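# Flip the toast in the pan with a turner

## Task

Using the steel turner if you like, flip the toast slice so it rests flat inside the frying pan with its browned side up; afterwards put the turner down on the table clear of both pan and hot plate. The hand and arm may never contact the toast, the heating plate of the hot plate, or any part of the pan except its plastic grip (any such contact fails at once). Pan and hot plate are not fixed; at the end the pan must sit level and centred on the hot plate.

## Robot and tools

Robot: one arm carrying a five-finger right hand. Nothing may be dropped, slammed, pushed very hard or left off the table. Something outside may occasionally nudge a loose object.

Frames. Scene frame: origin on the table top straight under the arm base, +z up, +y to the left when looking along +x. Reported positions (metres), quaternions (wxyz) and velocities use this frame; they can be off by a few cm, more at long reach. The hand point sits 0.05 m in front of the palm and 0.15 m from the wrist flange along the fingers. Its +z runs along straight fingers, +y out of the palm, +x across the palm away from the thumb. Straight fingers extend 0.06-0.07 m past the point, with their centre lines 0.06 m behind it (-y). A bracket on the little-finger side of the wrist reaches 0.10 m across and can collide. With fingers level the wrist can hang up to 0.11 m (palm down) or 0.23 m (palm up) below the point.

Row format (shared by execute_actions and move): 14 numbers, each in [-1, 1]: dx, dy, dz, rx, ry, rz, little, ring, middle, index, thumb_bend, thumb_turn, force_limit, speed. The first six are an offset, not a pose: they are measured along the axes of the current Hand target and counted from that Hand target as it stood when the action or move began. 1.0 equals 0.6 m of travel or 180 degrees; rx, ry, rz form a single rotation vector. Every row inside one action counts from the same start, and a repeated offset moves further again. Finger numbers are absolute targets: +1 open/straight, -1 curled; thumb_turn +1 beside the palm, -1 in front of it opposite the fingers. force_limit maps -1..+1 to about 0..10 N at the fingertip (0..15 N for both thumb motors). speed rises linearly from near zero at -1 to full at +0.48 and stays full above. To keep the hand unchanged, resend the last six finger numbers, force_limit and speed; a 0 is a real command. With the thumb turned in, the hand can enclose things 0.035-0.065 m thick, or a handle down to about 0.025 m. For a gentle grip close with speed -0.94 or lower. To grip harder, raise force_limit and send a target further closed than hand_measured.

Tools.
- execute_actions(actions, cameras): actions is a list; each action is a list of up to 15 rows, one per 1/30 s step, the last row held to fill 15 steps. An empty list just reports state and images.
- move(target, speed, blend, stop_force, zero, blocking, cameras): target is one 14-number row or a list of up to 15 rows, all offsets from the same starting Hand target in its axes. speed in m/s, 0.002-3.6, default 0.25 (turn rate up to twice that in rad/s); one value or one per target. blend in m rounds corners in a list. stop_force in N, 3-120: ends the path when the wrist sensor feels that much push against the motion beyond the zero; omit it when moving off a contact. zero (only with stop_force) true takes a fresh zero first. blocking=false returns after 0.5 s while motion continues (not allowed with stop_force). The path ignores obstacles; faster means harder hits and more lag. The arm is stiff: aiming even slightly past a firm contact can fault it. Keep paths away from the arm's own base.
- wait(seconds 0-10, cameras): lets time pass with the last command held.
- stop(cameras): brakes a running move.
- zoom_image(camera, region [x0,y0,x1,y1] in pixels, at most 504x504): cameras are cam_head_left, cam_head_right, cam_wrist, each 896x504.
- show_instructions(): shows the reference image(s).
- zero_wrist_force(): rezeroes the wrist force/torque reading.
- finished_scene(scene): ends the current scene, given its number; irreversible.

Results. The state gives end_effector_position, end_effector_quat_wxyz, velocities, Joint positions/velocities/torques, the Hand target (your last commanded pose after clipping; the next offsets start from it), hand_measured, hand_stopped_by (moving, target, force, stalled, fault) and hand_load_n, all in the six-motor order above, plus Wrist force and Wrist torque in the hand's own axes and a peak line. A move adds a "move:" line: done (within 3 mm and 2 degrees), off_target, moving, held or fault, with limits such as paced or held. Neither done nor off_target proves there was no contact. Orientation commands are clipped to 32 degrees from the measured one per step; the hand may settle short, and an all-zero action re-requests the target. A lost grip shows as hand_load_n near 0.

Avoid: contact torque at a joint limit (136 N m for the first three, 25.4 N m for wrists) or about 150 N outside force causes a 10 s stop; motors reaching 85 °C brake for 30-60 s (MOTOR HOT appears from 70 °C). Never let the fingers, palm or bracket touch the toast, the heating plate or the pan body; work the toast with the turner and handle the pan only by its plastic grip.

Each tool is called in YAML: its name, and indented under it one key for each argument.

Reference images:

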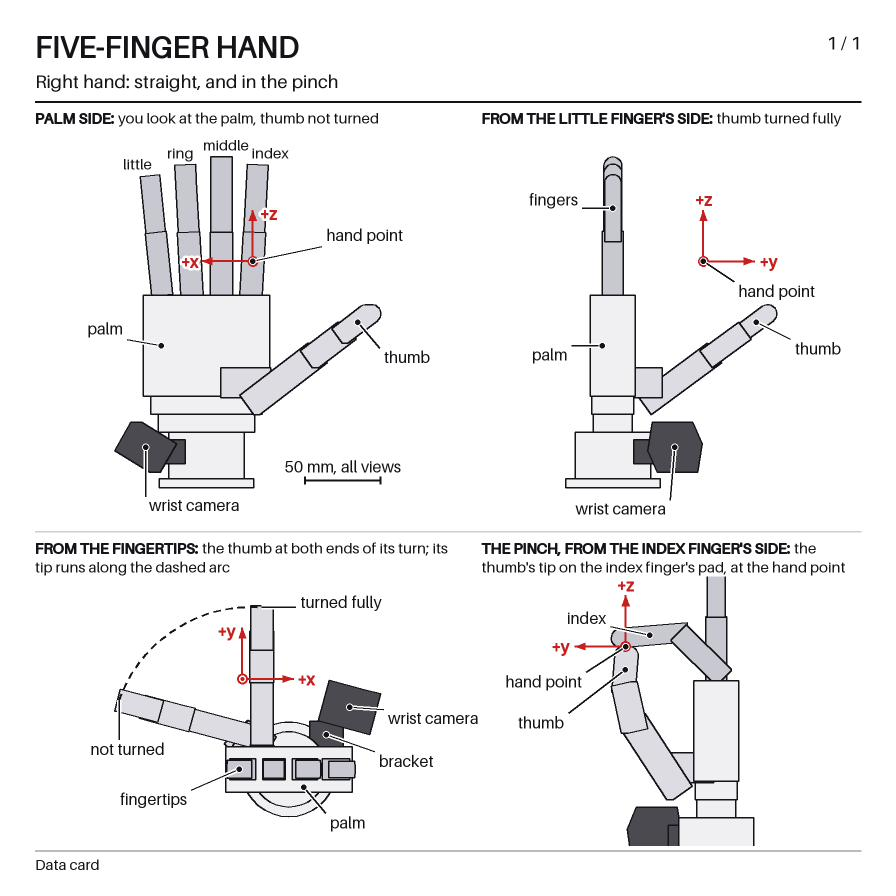

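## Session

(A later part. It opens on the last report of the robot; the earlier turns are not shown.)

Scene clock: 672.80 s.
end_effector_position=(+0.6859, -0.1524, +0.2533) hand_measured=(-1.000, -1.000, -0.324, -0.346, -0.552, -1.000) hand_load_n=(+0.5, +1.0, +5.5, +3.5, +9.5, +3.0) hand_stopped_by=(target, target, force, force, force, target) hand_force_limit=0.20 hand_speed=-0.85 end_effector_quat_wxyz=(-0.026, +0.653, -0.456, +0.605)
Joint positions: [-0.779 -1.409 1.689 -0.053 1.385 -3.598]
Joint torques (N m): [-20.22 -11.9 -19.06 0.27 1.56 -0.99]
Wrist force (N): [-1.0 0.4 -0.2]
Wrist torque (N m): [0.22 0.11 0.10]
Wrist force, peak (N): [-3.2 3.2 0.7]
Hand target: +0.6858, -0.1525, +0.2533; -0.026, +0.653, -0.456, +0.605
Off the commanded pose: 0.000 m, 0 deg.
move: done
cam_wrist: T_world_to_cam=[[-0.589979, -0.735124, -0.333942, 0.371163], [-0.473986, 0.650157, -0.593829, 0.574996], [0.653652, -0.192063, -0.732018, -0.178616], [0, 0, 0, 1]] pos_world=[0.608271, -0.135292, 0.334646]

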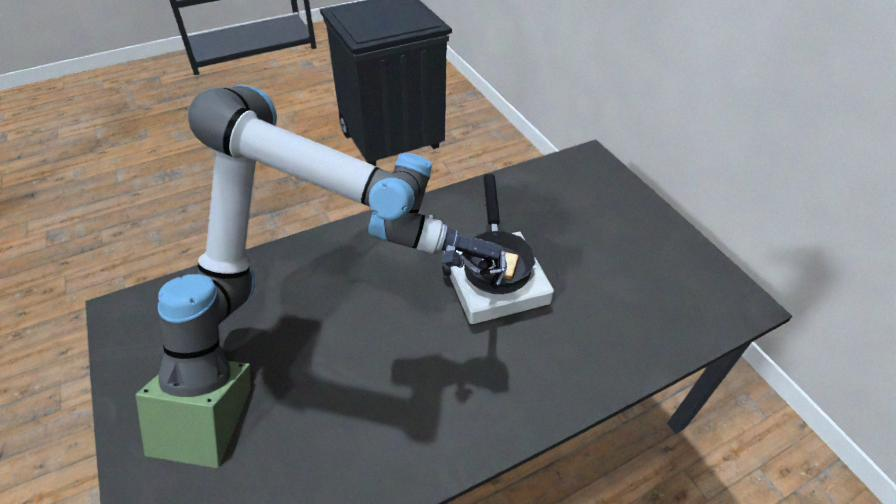

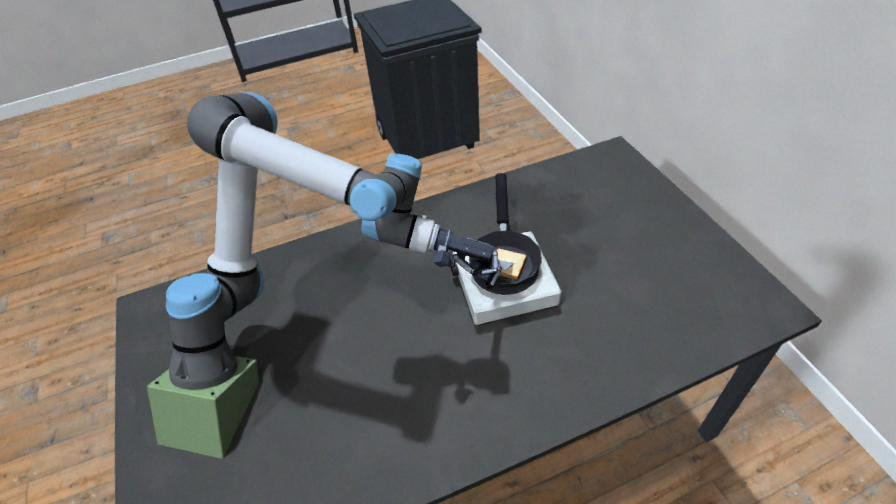

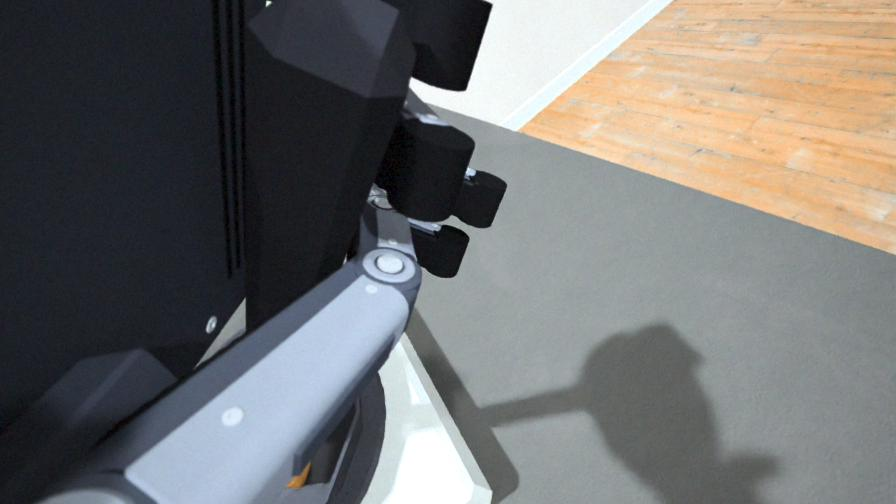

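move:
  target: [0.051, -0.039, -0.0178, 0, 0, 0, -1, -1, -1, -1, -0.9, -1, 0.2, -0.85]
  speed: 0.08

zoom_image:
  camera: "cam_head_right"
  region: [460, 220, 550, 300]

zoom_image:
  camera: "cam_head_left"
  region: [460, 220, 550, 300]

Scene clock: 801.10 s.
end_effector_position=(+0.6858, -0.1524, +0.2934) hand_measured=(-1.000, -1.000, -0.324, -0.346, -0.552, -1.000) hand_load_n=(+0.0, +0.0, +6.0, +3.5, +9.5, +1.5) hand_stopped_by=(target, target, force, force, force, target) hand_force_limit=0.20 hand_speed=-0.85 end_effector_quat_wxyz=(-0.026, +0.653, -0.456, +0.605)
Joint positions: [-0.824 -1.439 1.632 0.037 1.341 -3.609]
Joint torques (N m): [-8.32 -12.14 -17.65 -2 1.93 1.63]
Wrist force (N): [-2.0 1.0 0.1]
Wrist torque (N m): [0.21 0.19 -0.16]
Wrist force, peak (N): [-3.6 1.2 0.6]
Hand target: +0.6858, -0.1524, +0.2933; -0.026, +0.653, -0.456, +0.605
Off the commanded pose: 0.000 m, 0 deg.
move: done
cam_wrist: T_world_to_cam=[[-0.59003, -0.735241, -0.333595, 0.384381], [-0.473929, 0.649907, -0.594149, 0.598813], [0.653648, -0.192465, -0.731917, -0.149284], [0, 0, 0, 1]] pos_world=[0.608171, -0.135292, 0.374748]

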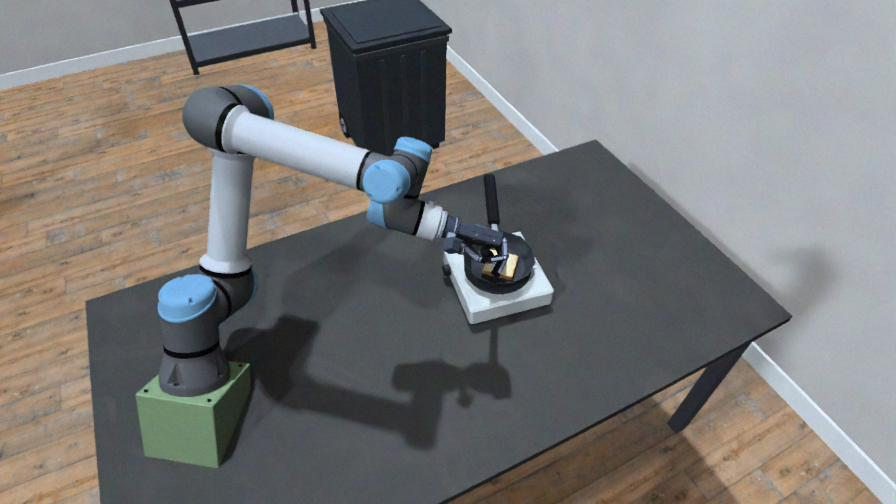

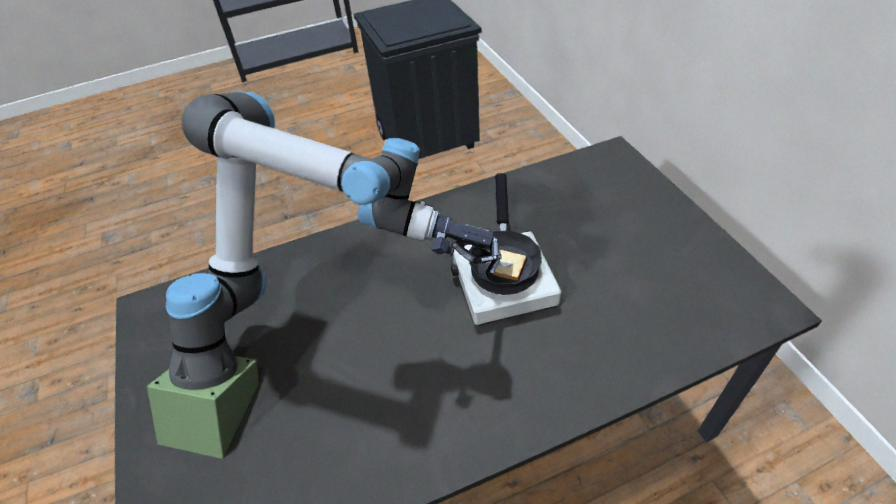

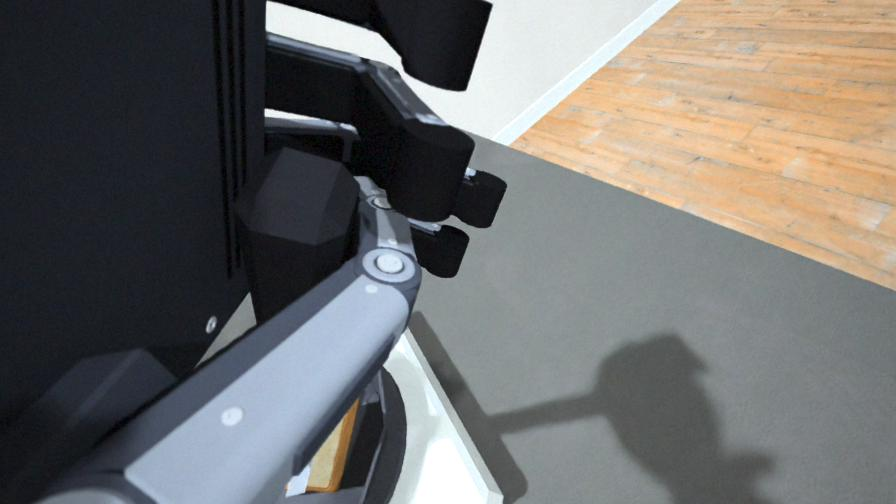

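Scaled by 5.600.

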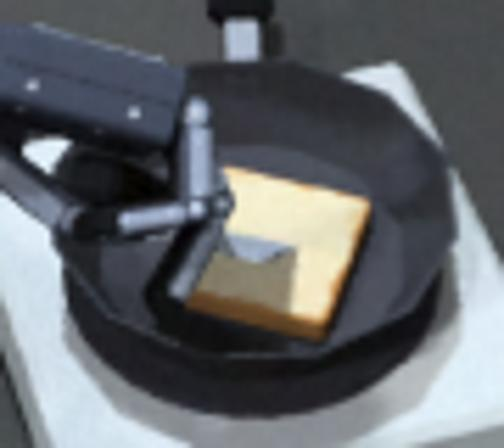

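Scaled by 5.600.

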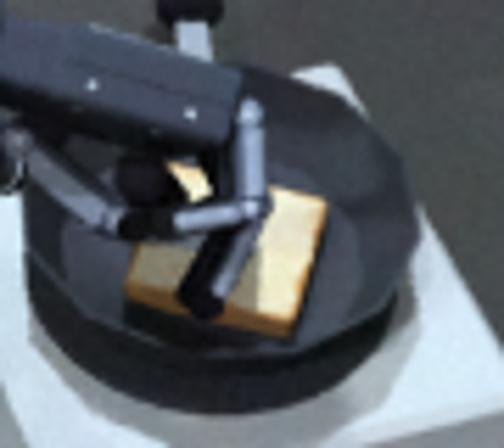

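execute_actions:
  actions:
    - [[0,0,0,0,0,0,-1,-1,0.1,0.1,-0.9,-1,0.4,-0.4]]
    - [[0,0,0,0,0,0,-1,-1,0.1,0.1,-0.97,-1,0.4,-0.6]]
    - [[0,0,0,0,0,0,-1,-1,0.1,0.1,-0.97,-1,0.4,-0.6]]
  cameras: ["cam_wrist"]

zoom_image:
  camera: "cam_wrist"
  region: [200, 0, 520, 330]

Scene clock: 817.13 s.
end_effector_position=(+0.6858, -0.1524, +0.2933) hand_measured=(-1.000, -1.000, +0.100, +0.100, -0.698, -1.000) hand_load_n=(+0.0, +0.0, +0.0, -0.5, +11.0, +0.5) hand_stopped_by=(target, target, target, target, force, target) hand_force_limit=0.40 hand_speed=-0.60 end_effector_quat_wxyz=(-0.026, +0.653, -0.456, +0.605)
Joint positions: [-0.824 -1.439 1.632 0.037 1.341 -3.609]
Joint torques (N m): [-6.34 -11.9 -22.09 -0.04 0.36 0.11]
Wrist force (N): [-2.4 0.0 0.0]
Wrist torque (N m): [0.25 0.18 0.08]
Wrist force, peak (N): [-2.3 1.1 0.2]
Hand target: +0.6858, -0.1524, +0.2933; -0.026, +0.653, -0.456, +0.605
Off the commanded pose: 0.000 m, 0 deg.
Step readings (end_effector_position):
0: (+0.6858, -0.1524, +0.2933)
1: (+0.6858, -0.1524, +0.2933)
2: (+0.6858, -0.1524, +0.2933)
4: (+0.6858, -0.1524, +0.2933)
8: (+0.6858, -0.1524, +0.2933)
15: (+0.6858, -0.1524, +0.2933)
16: (+0.6858, -0.1524, +0.2933)
17: (+0.6858, -0.1524, +0.2933)
19: (+0.6858, -0.1524, +0.2933)
23: (+0.6858, -0.1524, +0.2933)
30: (+0.6858, -0.1524, +0.2933)
31: (+0.6858, -0.1524, +0.2933)
32: (+0.6858, -0.1524, +0.2933)
34: (+0.6858, -0.1524, +0.2933)
38: (+0.6858, -0.1524, +0.2933)
45: (+0.6858, -0.1524, +0.2933)
cam_wrist: T_world_to_cam=[[-0.590142, -0.735098, -0.333711, 0.384477], [-0.473915, 0.650097, -0.593951, 0.598697], [0.653557, -0.192365, -0.732024, -0.14925], [0, 0, 0, 1]] pos_world=[0.608171, -0.135293, 0.374647]

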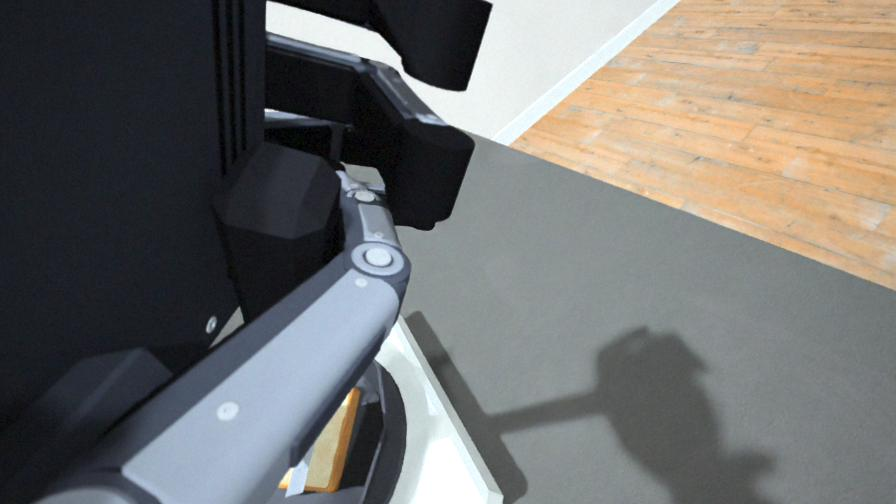

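Scaled by 1.527.

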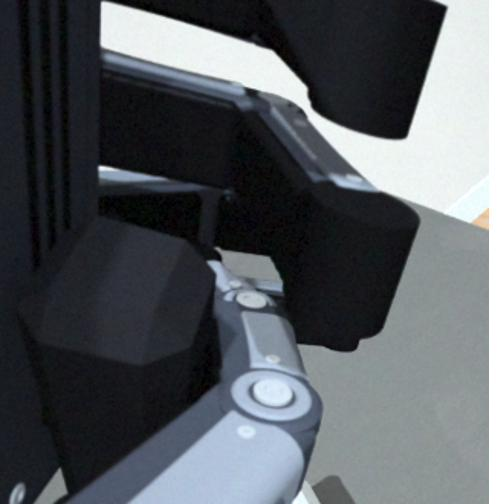

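move:
  target: [0.0638, -0.0488, -0.0223, 0, 0, 0, -1, -1, 0.1, 0.1, -0.97, -1, 0.4, -0.6]
  speed: 0.05

zoom_image:
  camera: "cam_head_right"
  region: [460, 220, 550, 300]

zoom_image:
  camera: "cam_wrist"
  region: [200, 0, 520, 504]

Scene clock: 822.10 s.
end_effector_position=(+0.6858, -0.1523, +0.3435) hand_measured=(-1.000, -1.000, +0.100, +0.100, -0.698, -1.000) hand_load_n=(+0.0, +0.0, +0.0, +0.0, +5.5, -0.5) hand_stopped_by=(target, target, target, target, force, target) hand_force_limit=0.40 hand_speed=-0.60 end_effector_quat_wxyz=(-0.026, +0.653, -0.456, +0.605) end_effector_velocity=(+0.000, +0.000, -0.002) end_effector_angular_velocity=(-0.002, +0.000, +0.001)
Joint positions: [-0.881 -1.464 1.547 0.15 1.286 -3.622]
Joint velocities: [0.003 0 0.003 -0.006 0.003 -0.001]
Joint torques (N m): [-4.27 -13.52 -14.32 -3.42 2.57 0.01]
Wrist force (N): [-3.5 1.3 0.3]
Wrist torque (N m): [0.11 0.25 -0.37]
Wrist force, peak (N): [-3.9 1.2 0.5]
Hand target: +0.6858, -0.1524, +0.3433; -0.026, +0.653, -0.456, +0.605
Off the commanded pose: 0.000 m, 0 deg.
move: done
cam_wrist: T_world_to_cam=[[-0.590055, -0.735196, -0.33365, 0.401178], [-0.473959, 0.649982, -0.594043, 0.628439], [0.653604, -0.192381, -0.731977, -0.112606], [0, 0, 0, 1]] pos_world=[0.608171, -0.135192, 0.424747]

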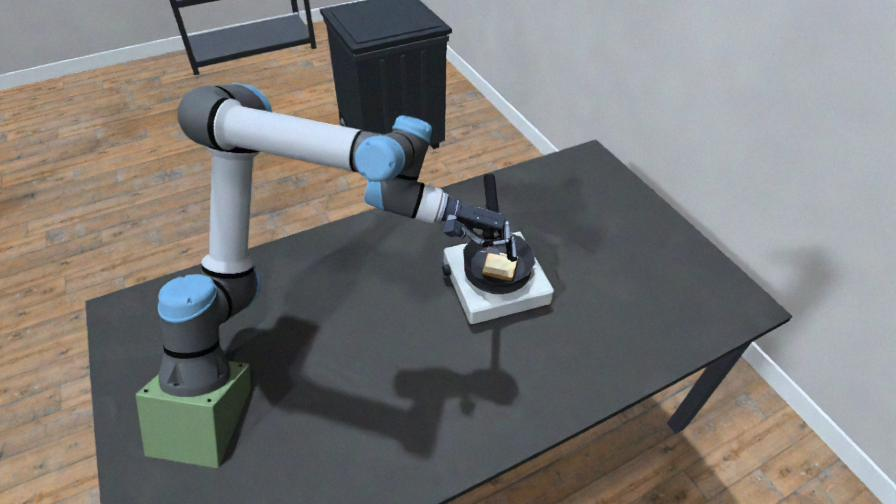

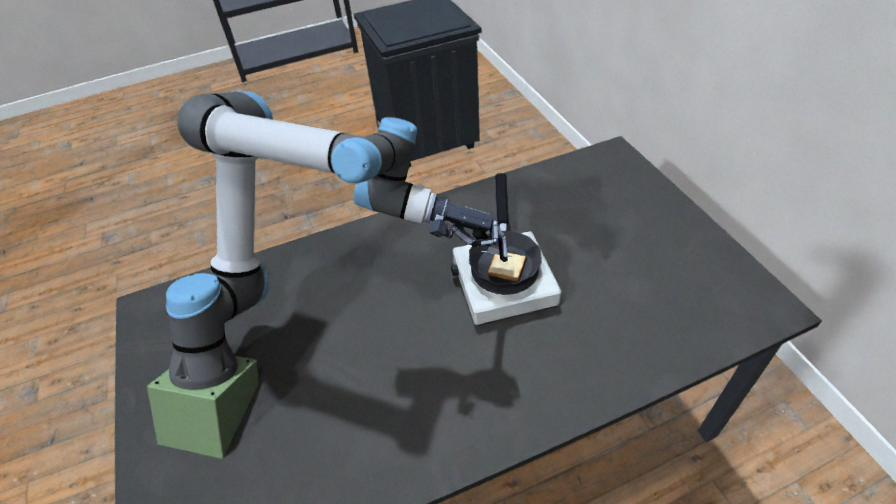

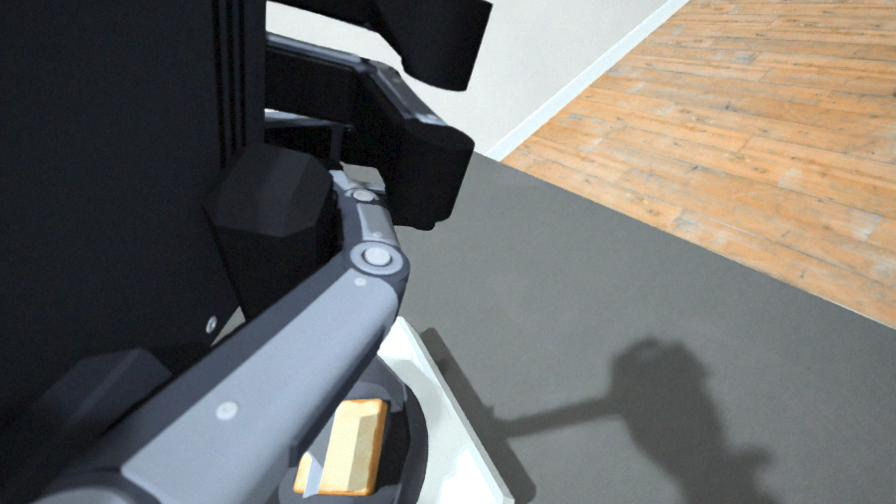

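Scaled by 5.600.

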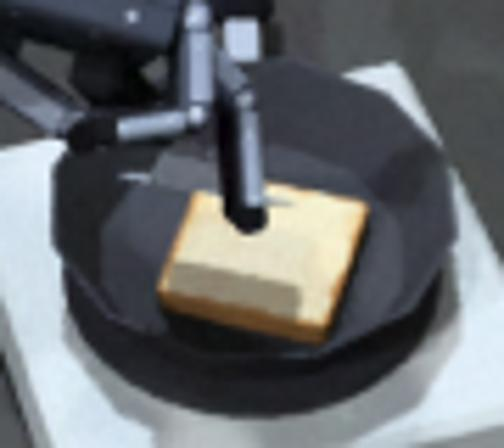

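Scaled by 1.000.

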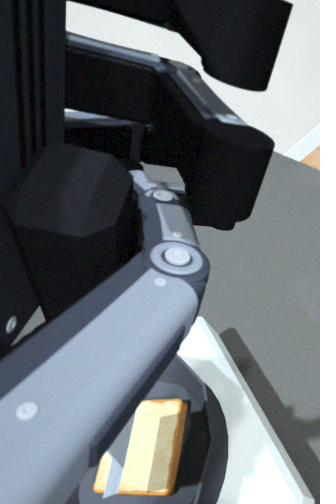

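move:
  target:
    - [0.1021, -0.078, -0.0356, 0, 0, 0, -1, -1, 0.1, 0.1, -0.97, -1, 0.4, -0.6]
    - [0.1753, 0.3892, -0.0788, 0.1688, -0.1611, 0.1344, -1, -1, 0.1, 0.1, -0.97, -1, 0.4, -0.6]
  speed: [0.1, 0.2]
  blend: 0.02

zoom_image:
  camera: "cam_head_left"
  region: [370, 280, 550, 460]

zoom_image:
  camera: "cam_wrist"
  region: [180, 0, 540, 360]

Scene clock: 850.90 s.
end_effector_position=(+0.5003, -0.3300, +0.2999) hand_measured=(-1.000, -1.000, +0.100, +0.100, -0.698, -1.000) hand_load_n=(+0.0, +0.0, +0.0, +0.0, +8.0, -0.5) hand_stopped_by=(target, target, target, target, force, target) hand_force_limit=0.40 hand_speed=-0.60 end_effector_quat_wxyz=(-0.427, +0.644, -0.387, +0.503)
Joint positions: [-1.586 -1.023 2.12 -2.737 0.211 -1.468]
Joint torques (N m): [-21.53 -36.54 -10.47 -1.2 0.59 -0.26]
Wrist force (N): [-1.9 3.2 -0.5]
Wrist torque (N m): [0.36 0.20 -0.34]
Wrist force, peak (N): [-4.4 2.2 0.9]
Hand target: +0.5003, -0.3299, +0.3000; -0.427, +0.644, -0.387, +0.503
Off the commanded pose: 0.000 m, 0 deg.
move: done
cam_wrist: T_world_to_cam=[[-0.0189173, -0.592503, -0.805346, 0.0493996], [-0.720706, 0.566372, -0.399758, 0.667813], [0.692983, 0.572855, -0.437735, 0.0871163], [0, 0, 0, 1]] pos_world=[0.421861, -0.398866, 0.344881]

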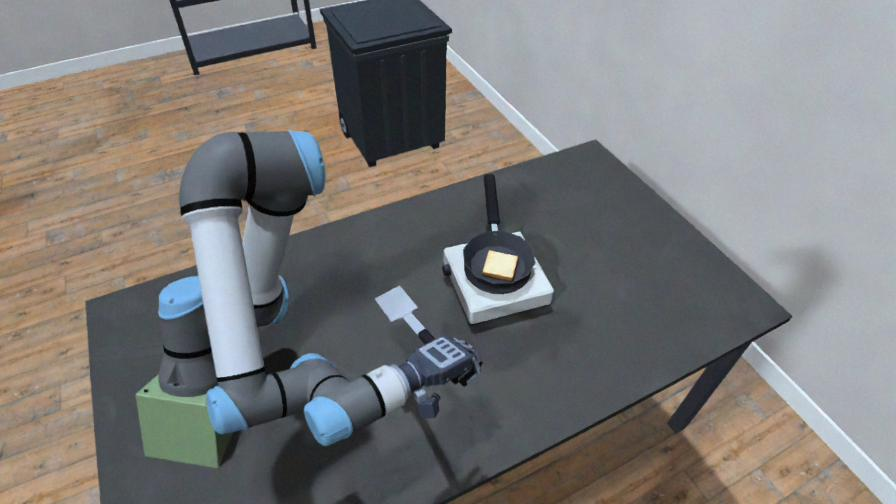

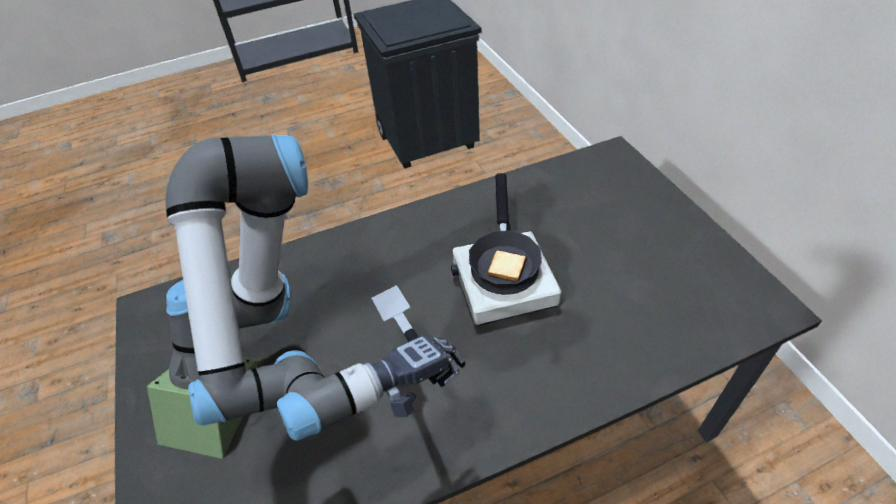

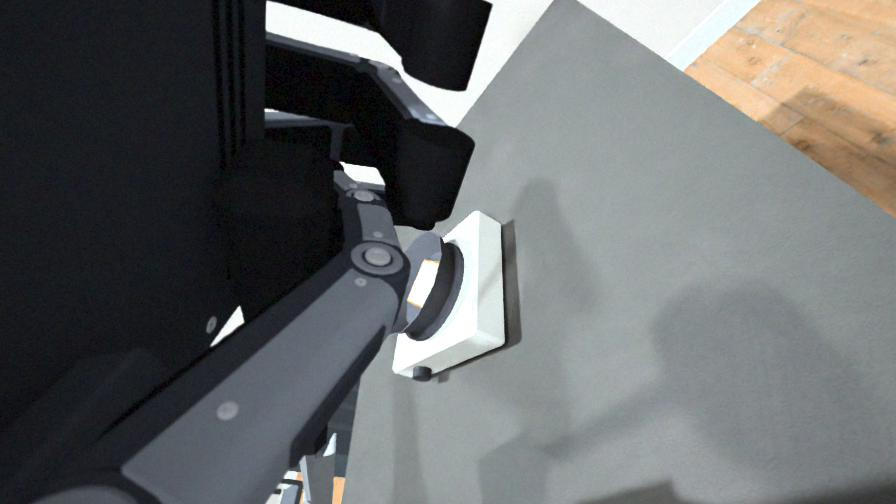

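Scaled by 2.800.

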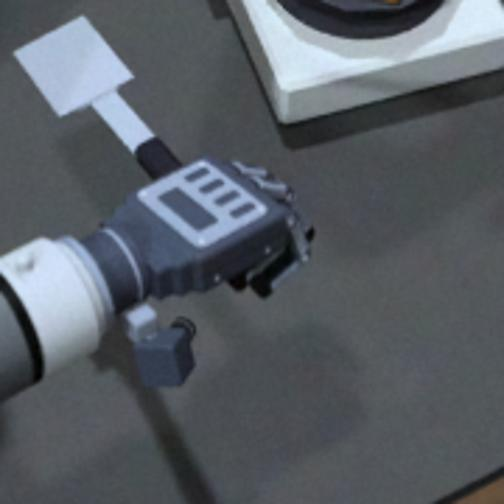

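Scaled by 1.400.

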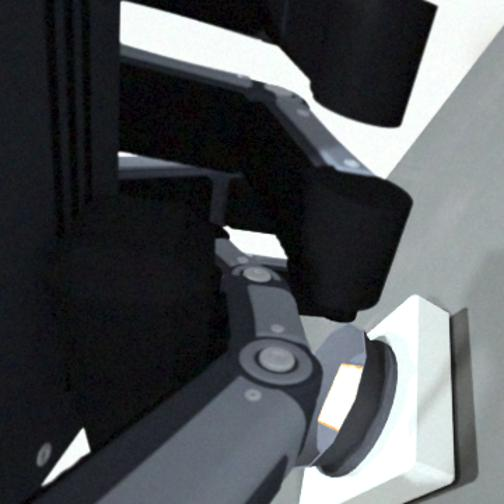

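move:
  target: [0.0158, -0.047, -0.0064, 0, 0, -0.461, -1, -1, 0.1, 0.1, -0.97, -1, 0.4, -0.6]
  speed: 0.3

zoom_image:
  camera: "cam_head_left"
  region: [370, 250, 550, 430]

zoom_image:
  camera: "cam_wrist"
  region: [180, 0, 540, 360]

Scene clock: 864.90 s.
end_effector_position=(+0.5003, -0.3299, +0.3300) hand_measured=(-1.000, -1.000, +0.100, +0.100, -0.698, -1.000) hand_load_n=(+0.0, +0.0, +0.0, +0.0, +3.0, +1.5) hand_stopped_by=(target, target, target, target, force, target) hand_force_limit=0.40 hand_speed=-0.60 end_effector_quat_wxyz=(+0.014, +0.739, +0.136, +0.660) end_effector_velocity=(+0.000, +0.001, +0.001) end_effector_angular_velocity=(-0.004, +0.000, +0.002)
Joint positions: [-1.602 -1.117 2.335 -2.93 0.212 -2.842]
Joint velocities: [0 0 0.001 -0.008 0 0.002]
Joint torques (N m): [-8.98 -17.53 -16.1 -4.02 3.53 2.19]
Wrist force (N): [-4.6 -0.7 -0.1]
Wrist torque (N m): [0.11 0.42 -0.35]
Wrist force, peak (N): [-5.1 -0.8 -0.2]
Hand target: +0.5003, -0.3299, +0.3300; +0.014, +0.739, +0.136, +0.660
Off the commanded pose: 0.000 m, 0 deg.
move: done
cam_wrist: T_world_to_cam=[[0.192434, -0.858573, 0.475206, -0.542399], [-0.580834, -0.489973, -0.650044, 0.34384], [0.790949, -0.150926, -0.592976, -0.136364], [0, 0, 0, 1]] pos_world=[0.411948, -0.317797, 0.400402]

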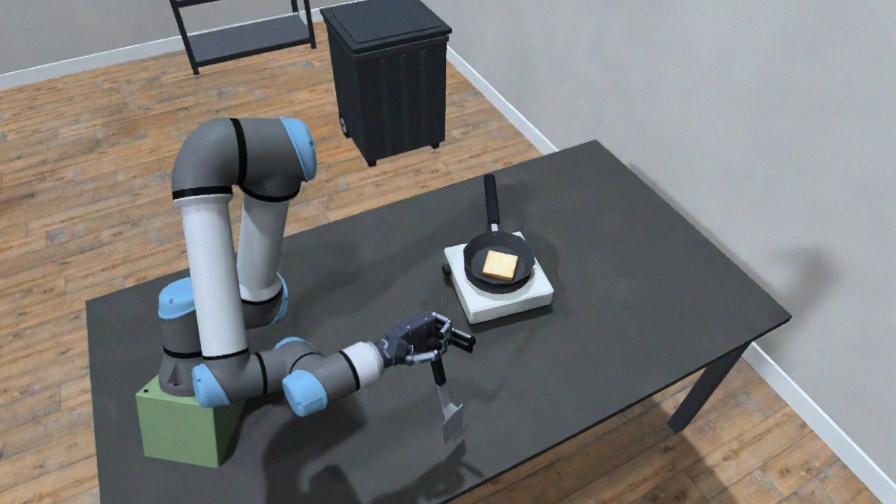

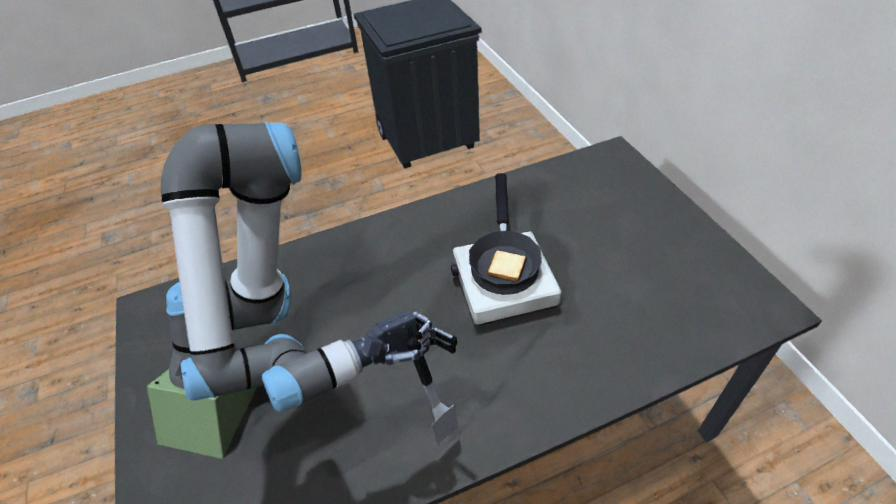

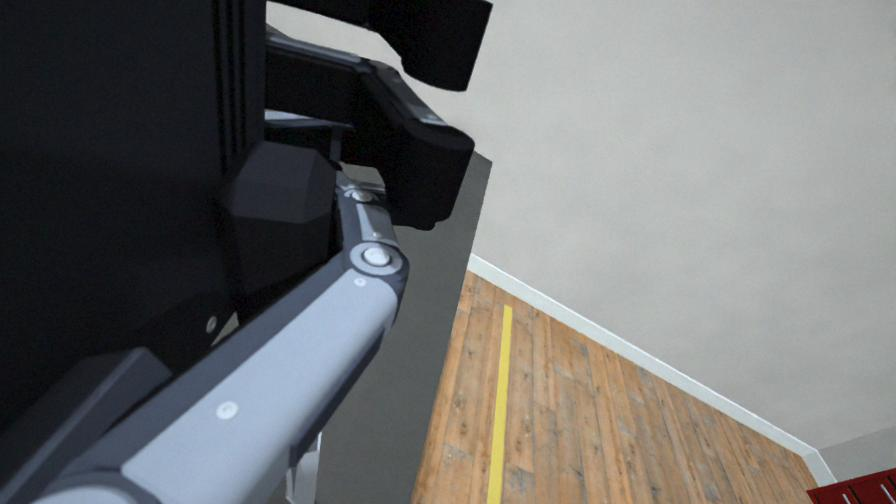

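Scaled by 2.800.

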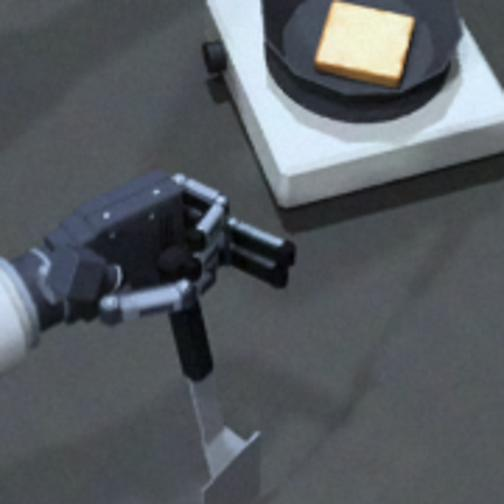

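Scaled by 1.400.

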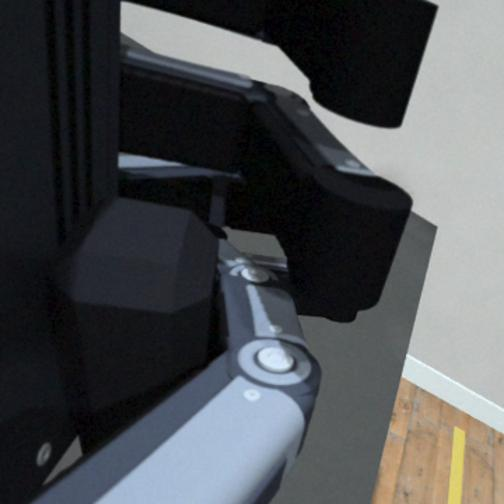

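move:
  target: [-0.175, 0, 0, 0, 0, 0, -1, -1, 0.1, 0.1, -0.97, -1, 0.4, -0.6]
  speed: 0.05
  stop_force: 12

zoom_image:
  camera: "cam_head_left"
  region: [370, 270, 550, 450]

zoom_image:
  camera: "cam_wrist"
  region: [180, 0, 540, 360]

Scene clock: 874.67 s.
end_effector_position=(+0.4907, -0.3529, +0.2280) hand_measured=(-1.000, -1.000, +0.100, +0.100, -0.700, -1.000) hand_load_n=(+0.0, +0.0, +0.0, +0.0, +1.5, +0.5) hand_stopped_by=(target, target, target, target, force, target) hand_force_limit=0.40 hand_speed=-0.60 end_effector_quat_wxyz=(+0.014, +0.739, +0.136, +0.660)
Joint positions: [-1.55 -0.877 2.345 -2.939 0.211 -3.089]
Joint torques (N m): [-23.44 -36.47 -5.4 -3.98 0.73 2.05]
Wrist force (N): [-4.8 -0.9 0.0]
Wrist torque (N m): [0.03 0.42 -0.38]
Wrist force, peak (N): [-5.1 -0.9 -0.4]
Hand target: +0.4907, -0.3529, +0.2280; +0.014, +0.739, +0.136, +0.660
Off the commanded pose: 0.000 m, 0 deg.
move: done
cam_wrist: T_world_to_cam=[[0.192425, -0.858509, 0.475326, -0.511971], [-0.580853, -0.490055, -0.649966, 0.260663], [0.790937, -0.151025, -0.592967, -0.192714], [0, 0, 0, 1]] pos_world=[0.402348, -0.340897, 0.298502]

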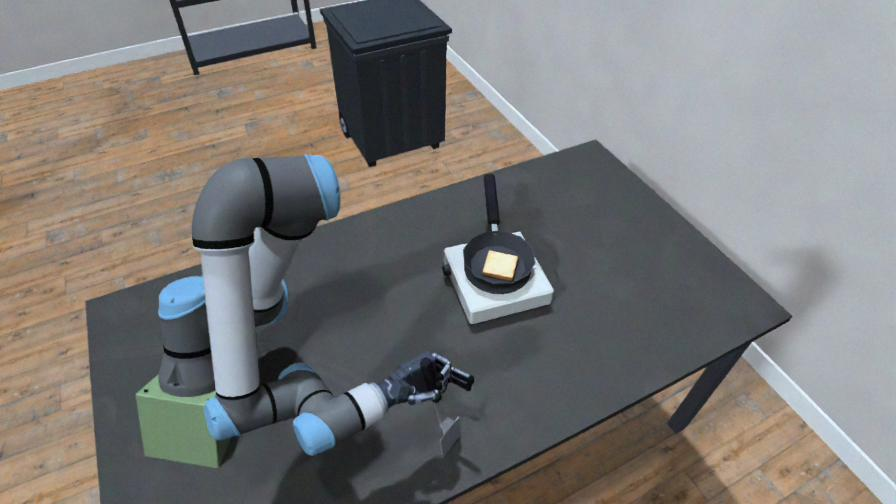

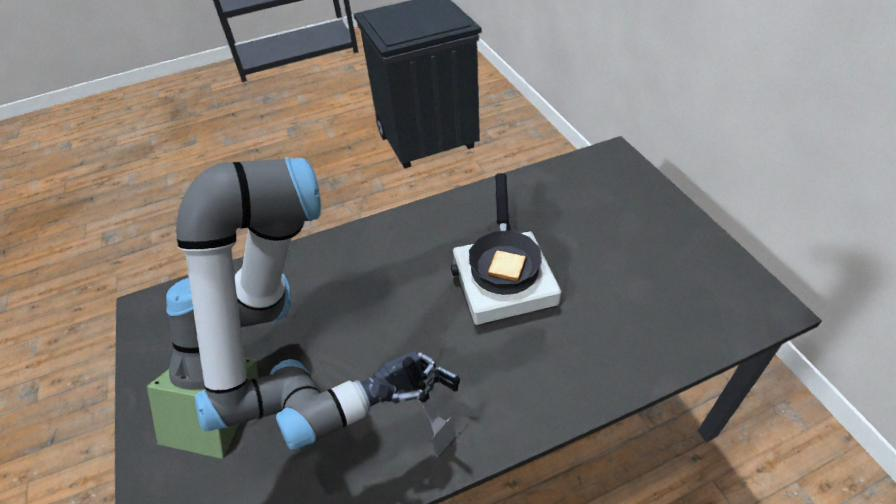

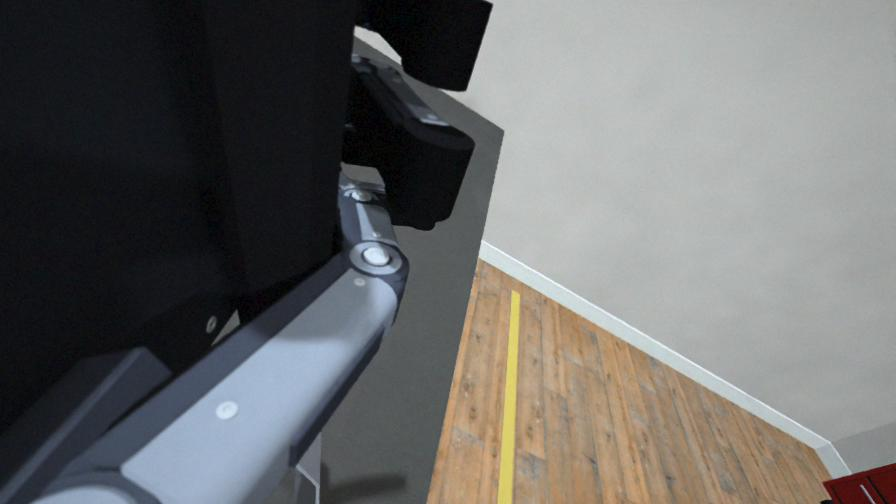

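Scaled by 2.800.

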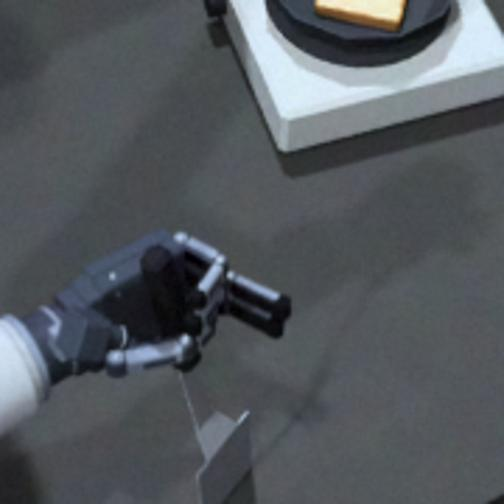

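Scaled by 1.400.

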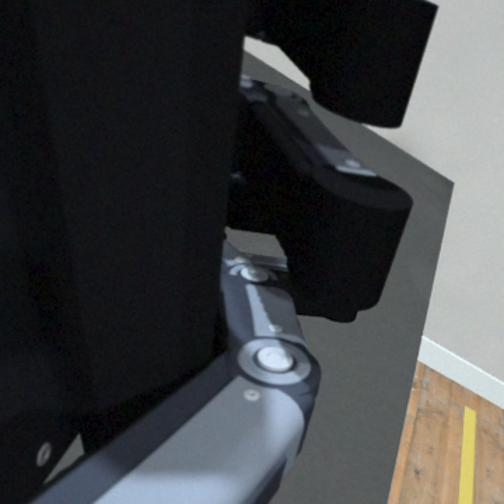

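execute_actions:
  actions:
    - [[0,0,0,0,0,0,-1,-1,0.1,0.1,-0.99,-1,0.4,-0.6]]
    - [[0,0,0,0,0,0,-1,-1,0.1,0.1,-0.99,-1,0.4,-0.6]]
  cameras: ["cam_head_left", "cam_head_right"]

zoom_image:
  camera: "cam_head_right"
  region: [350, 320, 500, 470]

Scene clock: 894.23 s.
end_effector_position=(+0.4907, -0.3529, +0.2280) hand_measured=(-1.000, -1.000, +0.100, +0.100, -0.748, -1.000) hand_load_n=(+0.0, +0.0, +0.0, +0.0, +12.0, +0.0) hand_stopped_by=(target, target, target, target, force, target) hand_force_limit=0.40 hand_speed=-0.60 end_effector_quat_wxyz=(+0.014, +0.739, +0.136, +0.660)
Joint positions: [-1.55 -0.877 2.345 -2.939 0.211 -3.089]
Joint torques (N m): [-23.32 -36.36 -8.66 -4.13 0.94 2.14]
Wrist force (N): [-4.8 -0.7 -0.1]
Wrist torque (N m): [0.07 0.42 -0.38]
Wrist force, peak (N): [-4.9 -0.9 0.0]
Hand target: +0.4907, -0.3529, +0.2280; +0.014, +0.739, +0.136, +0.660
Off the commanded pose: 0.000 m, 0 deg.
Step readings (end_effector_position):
0: (+0.4907, -0.3529, +0.2280)
1: (+0.4907, -0.3529, +0.2280)
2: (+0.4907, -0.3529, +0.2280)
4: (+0.4907, -0.3529, +0.2280)
8: (+0.4907, -0.3529, +0.2280)
15: (+0.4907, -0.3529, +0.2280)
16: (+0.4907, -0.3529, +0.2280)
17: (+0.4907, -0.3529, +0.2280)
19: (+0.4907, -0.3529, +0.2280)
23: (+0.4907, -0.3529, +0.2280)
30: (+0.4907, -0.3529, +0.2280)

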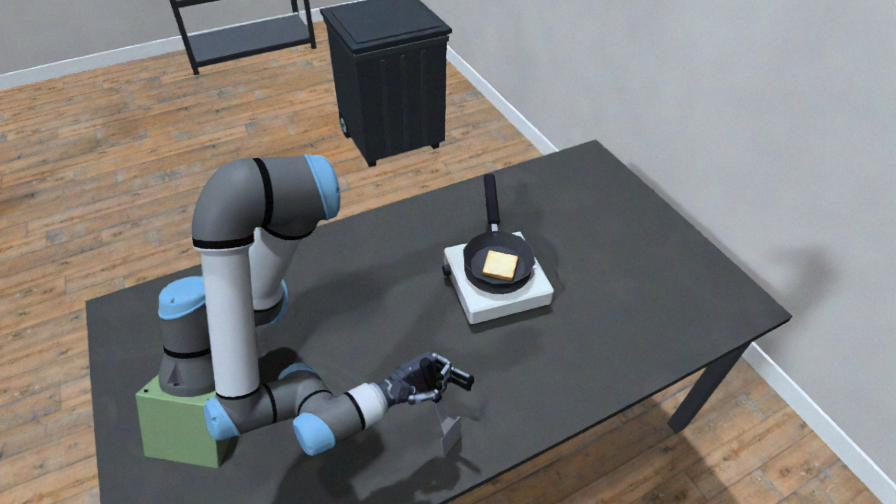

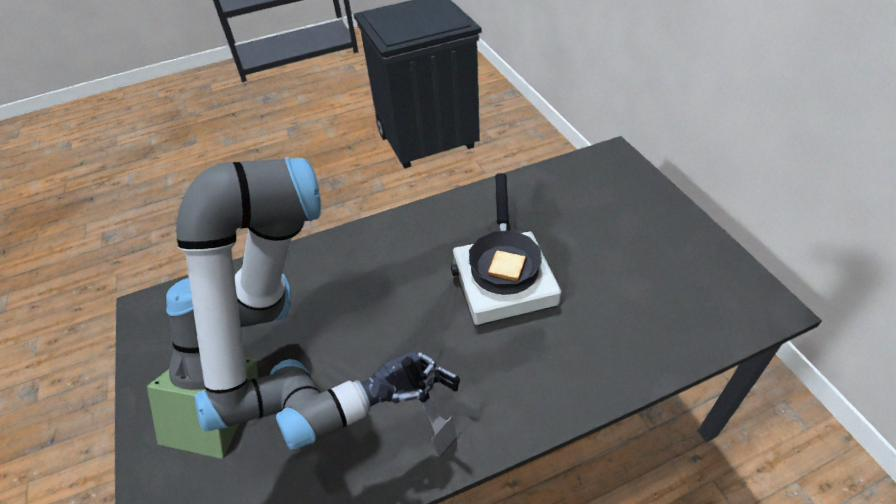

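Scaled by 3.360.

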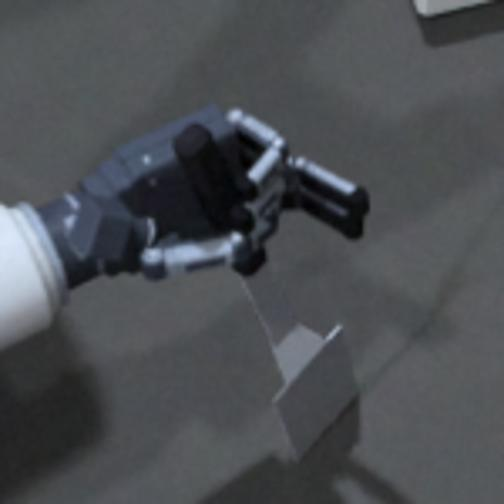

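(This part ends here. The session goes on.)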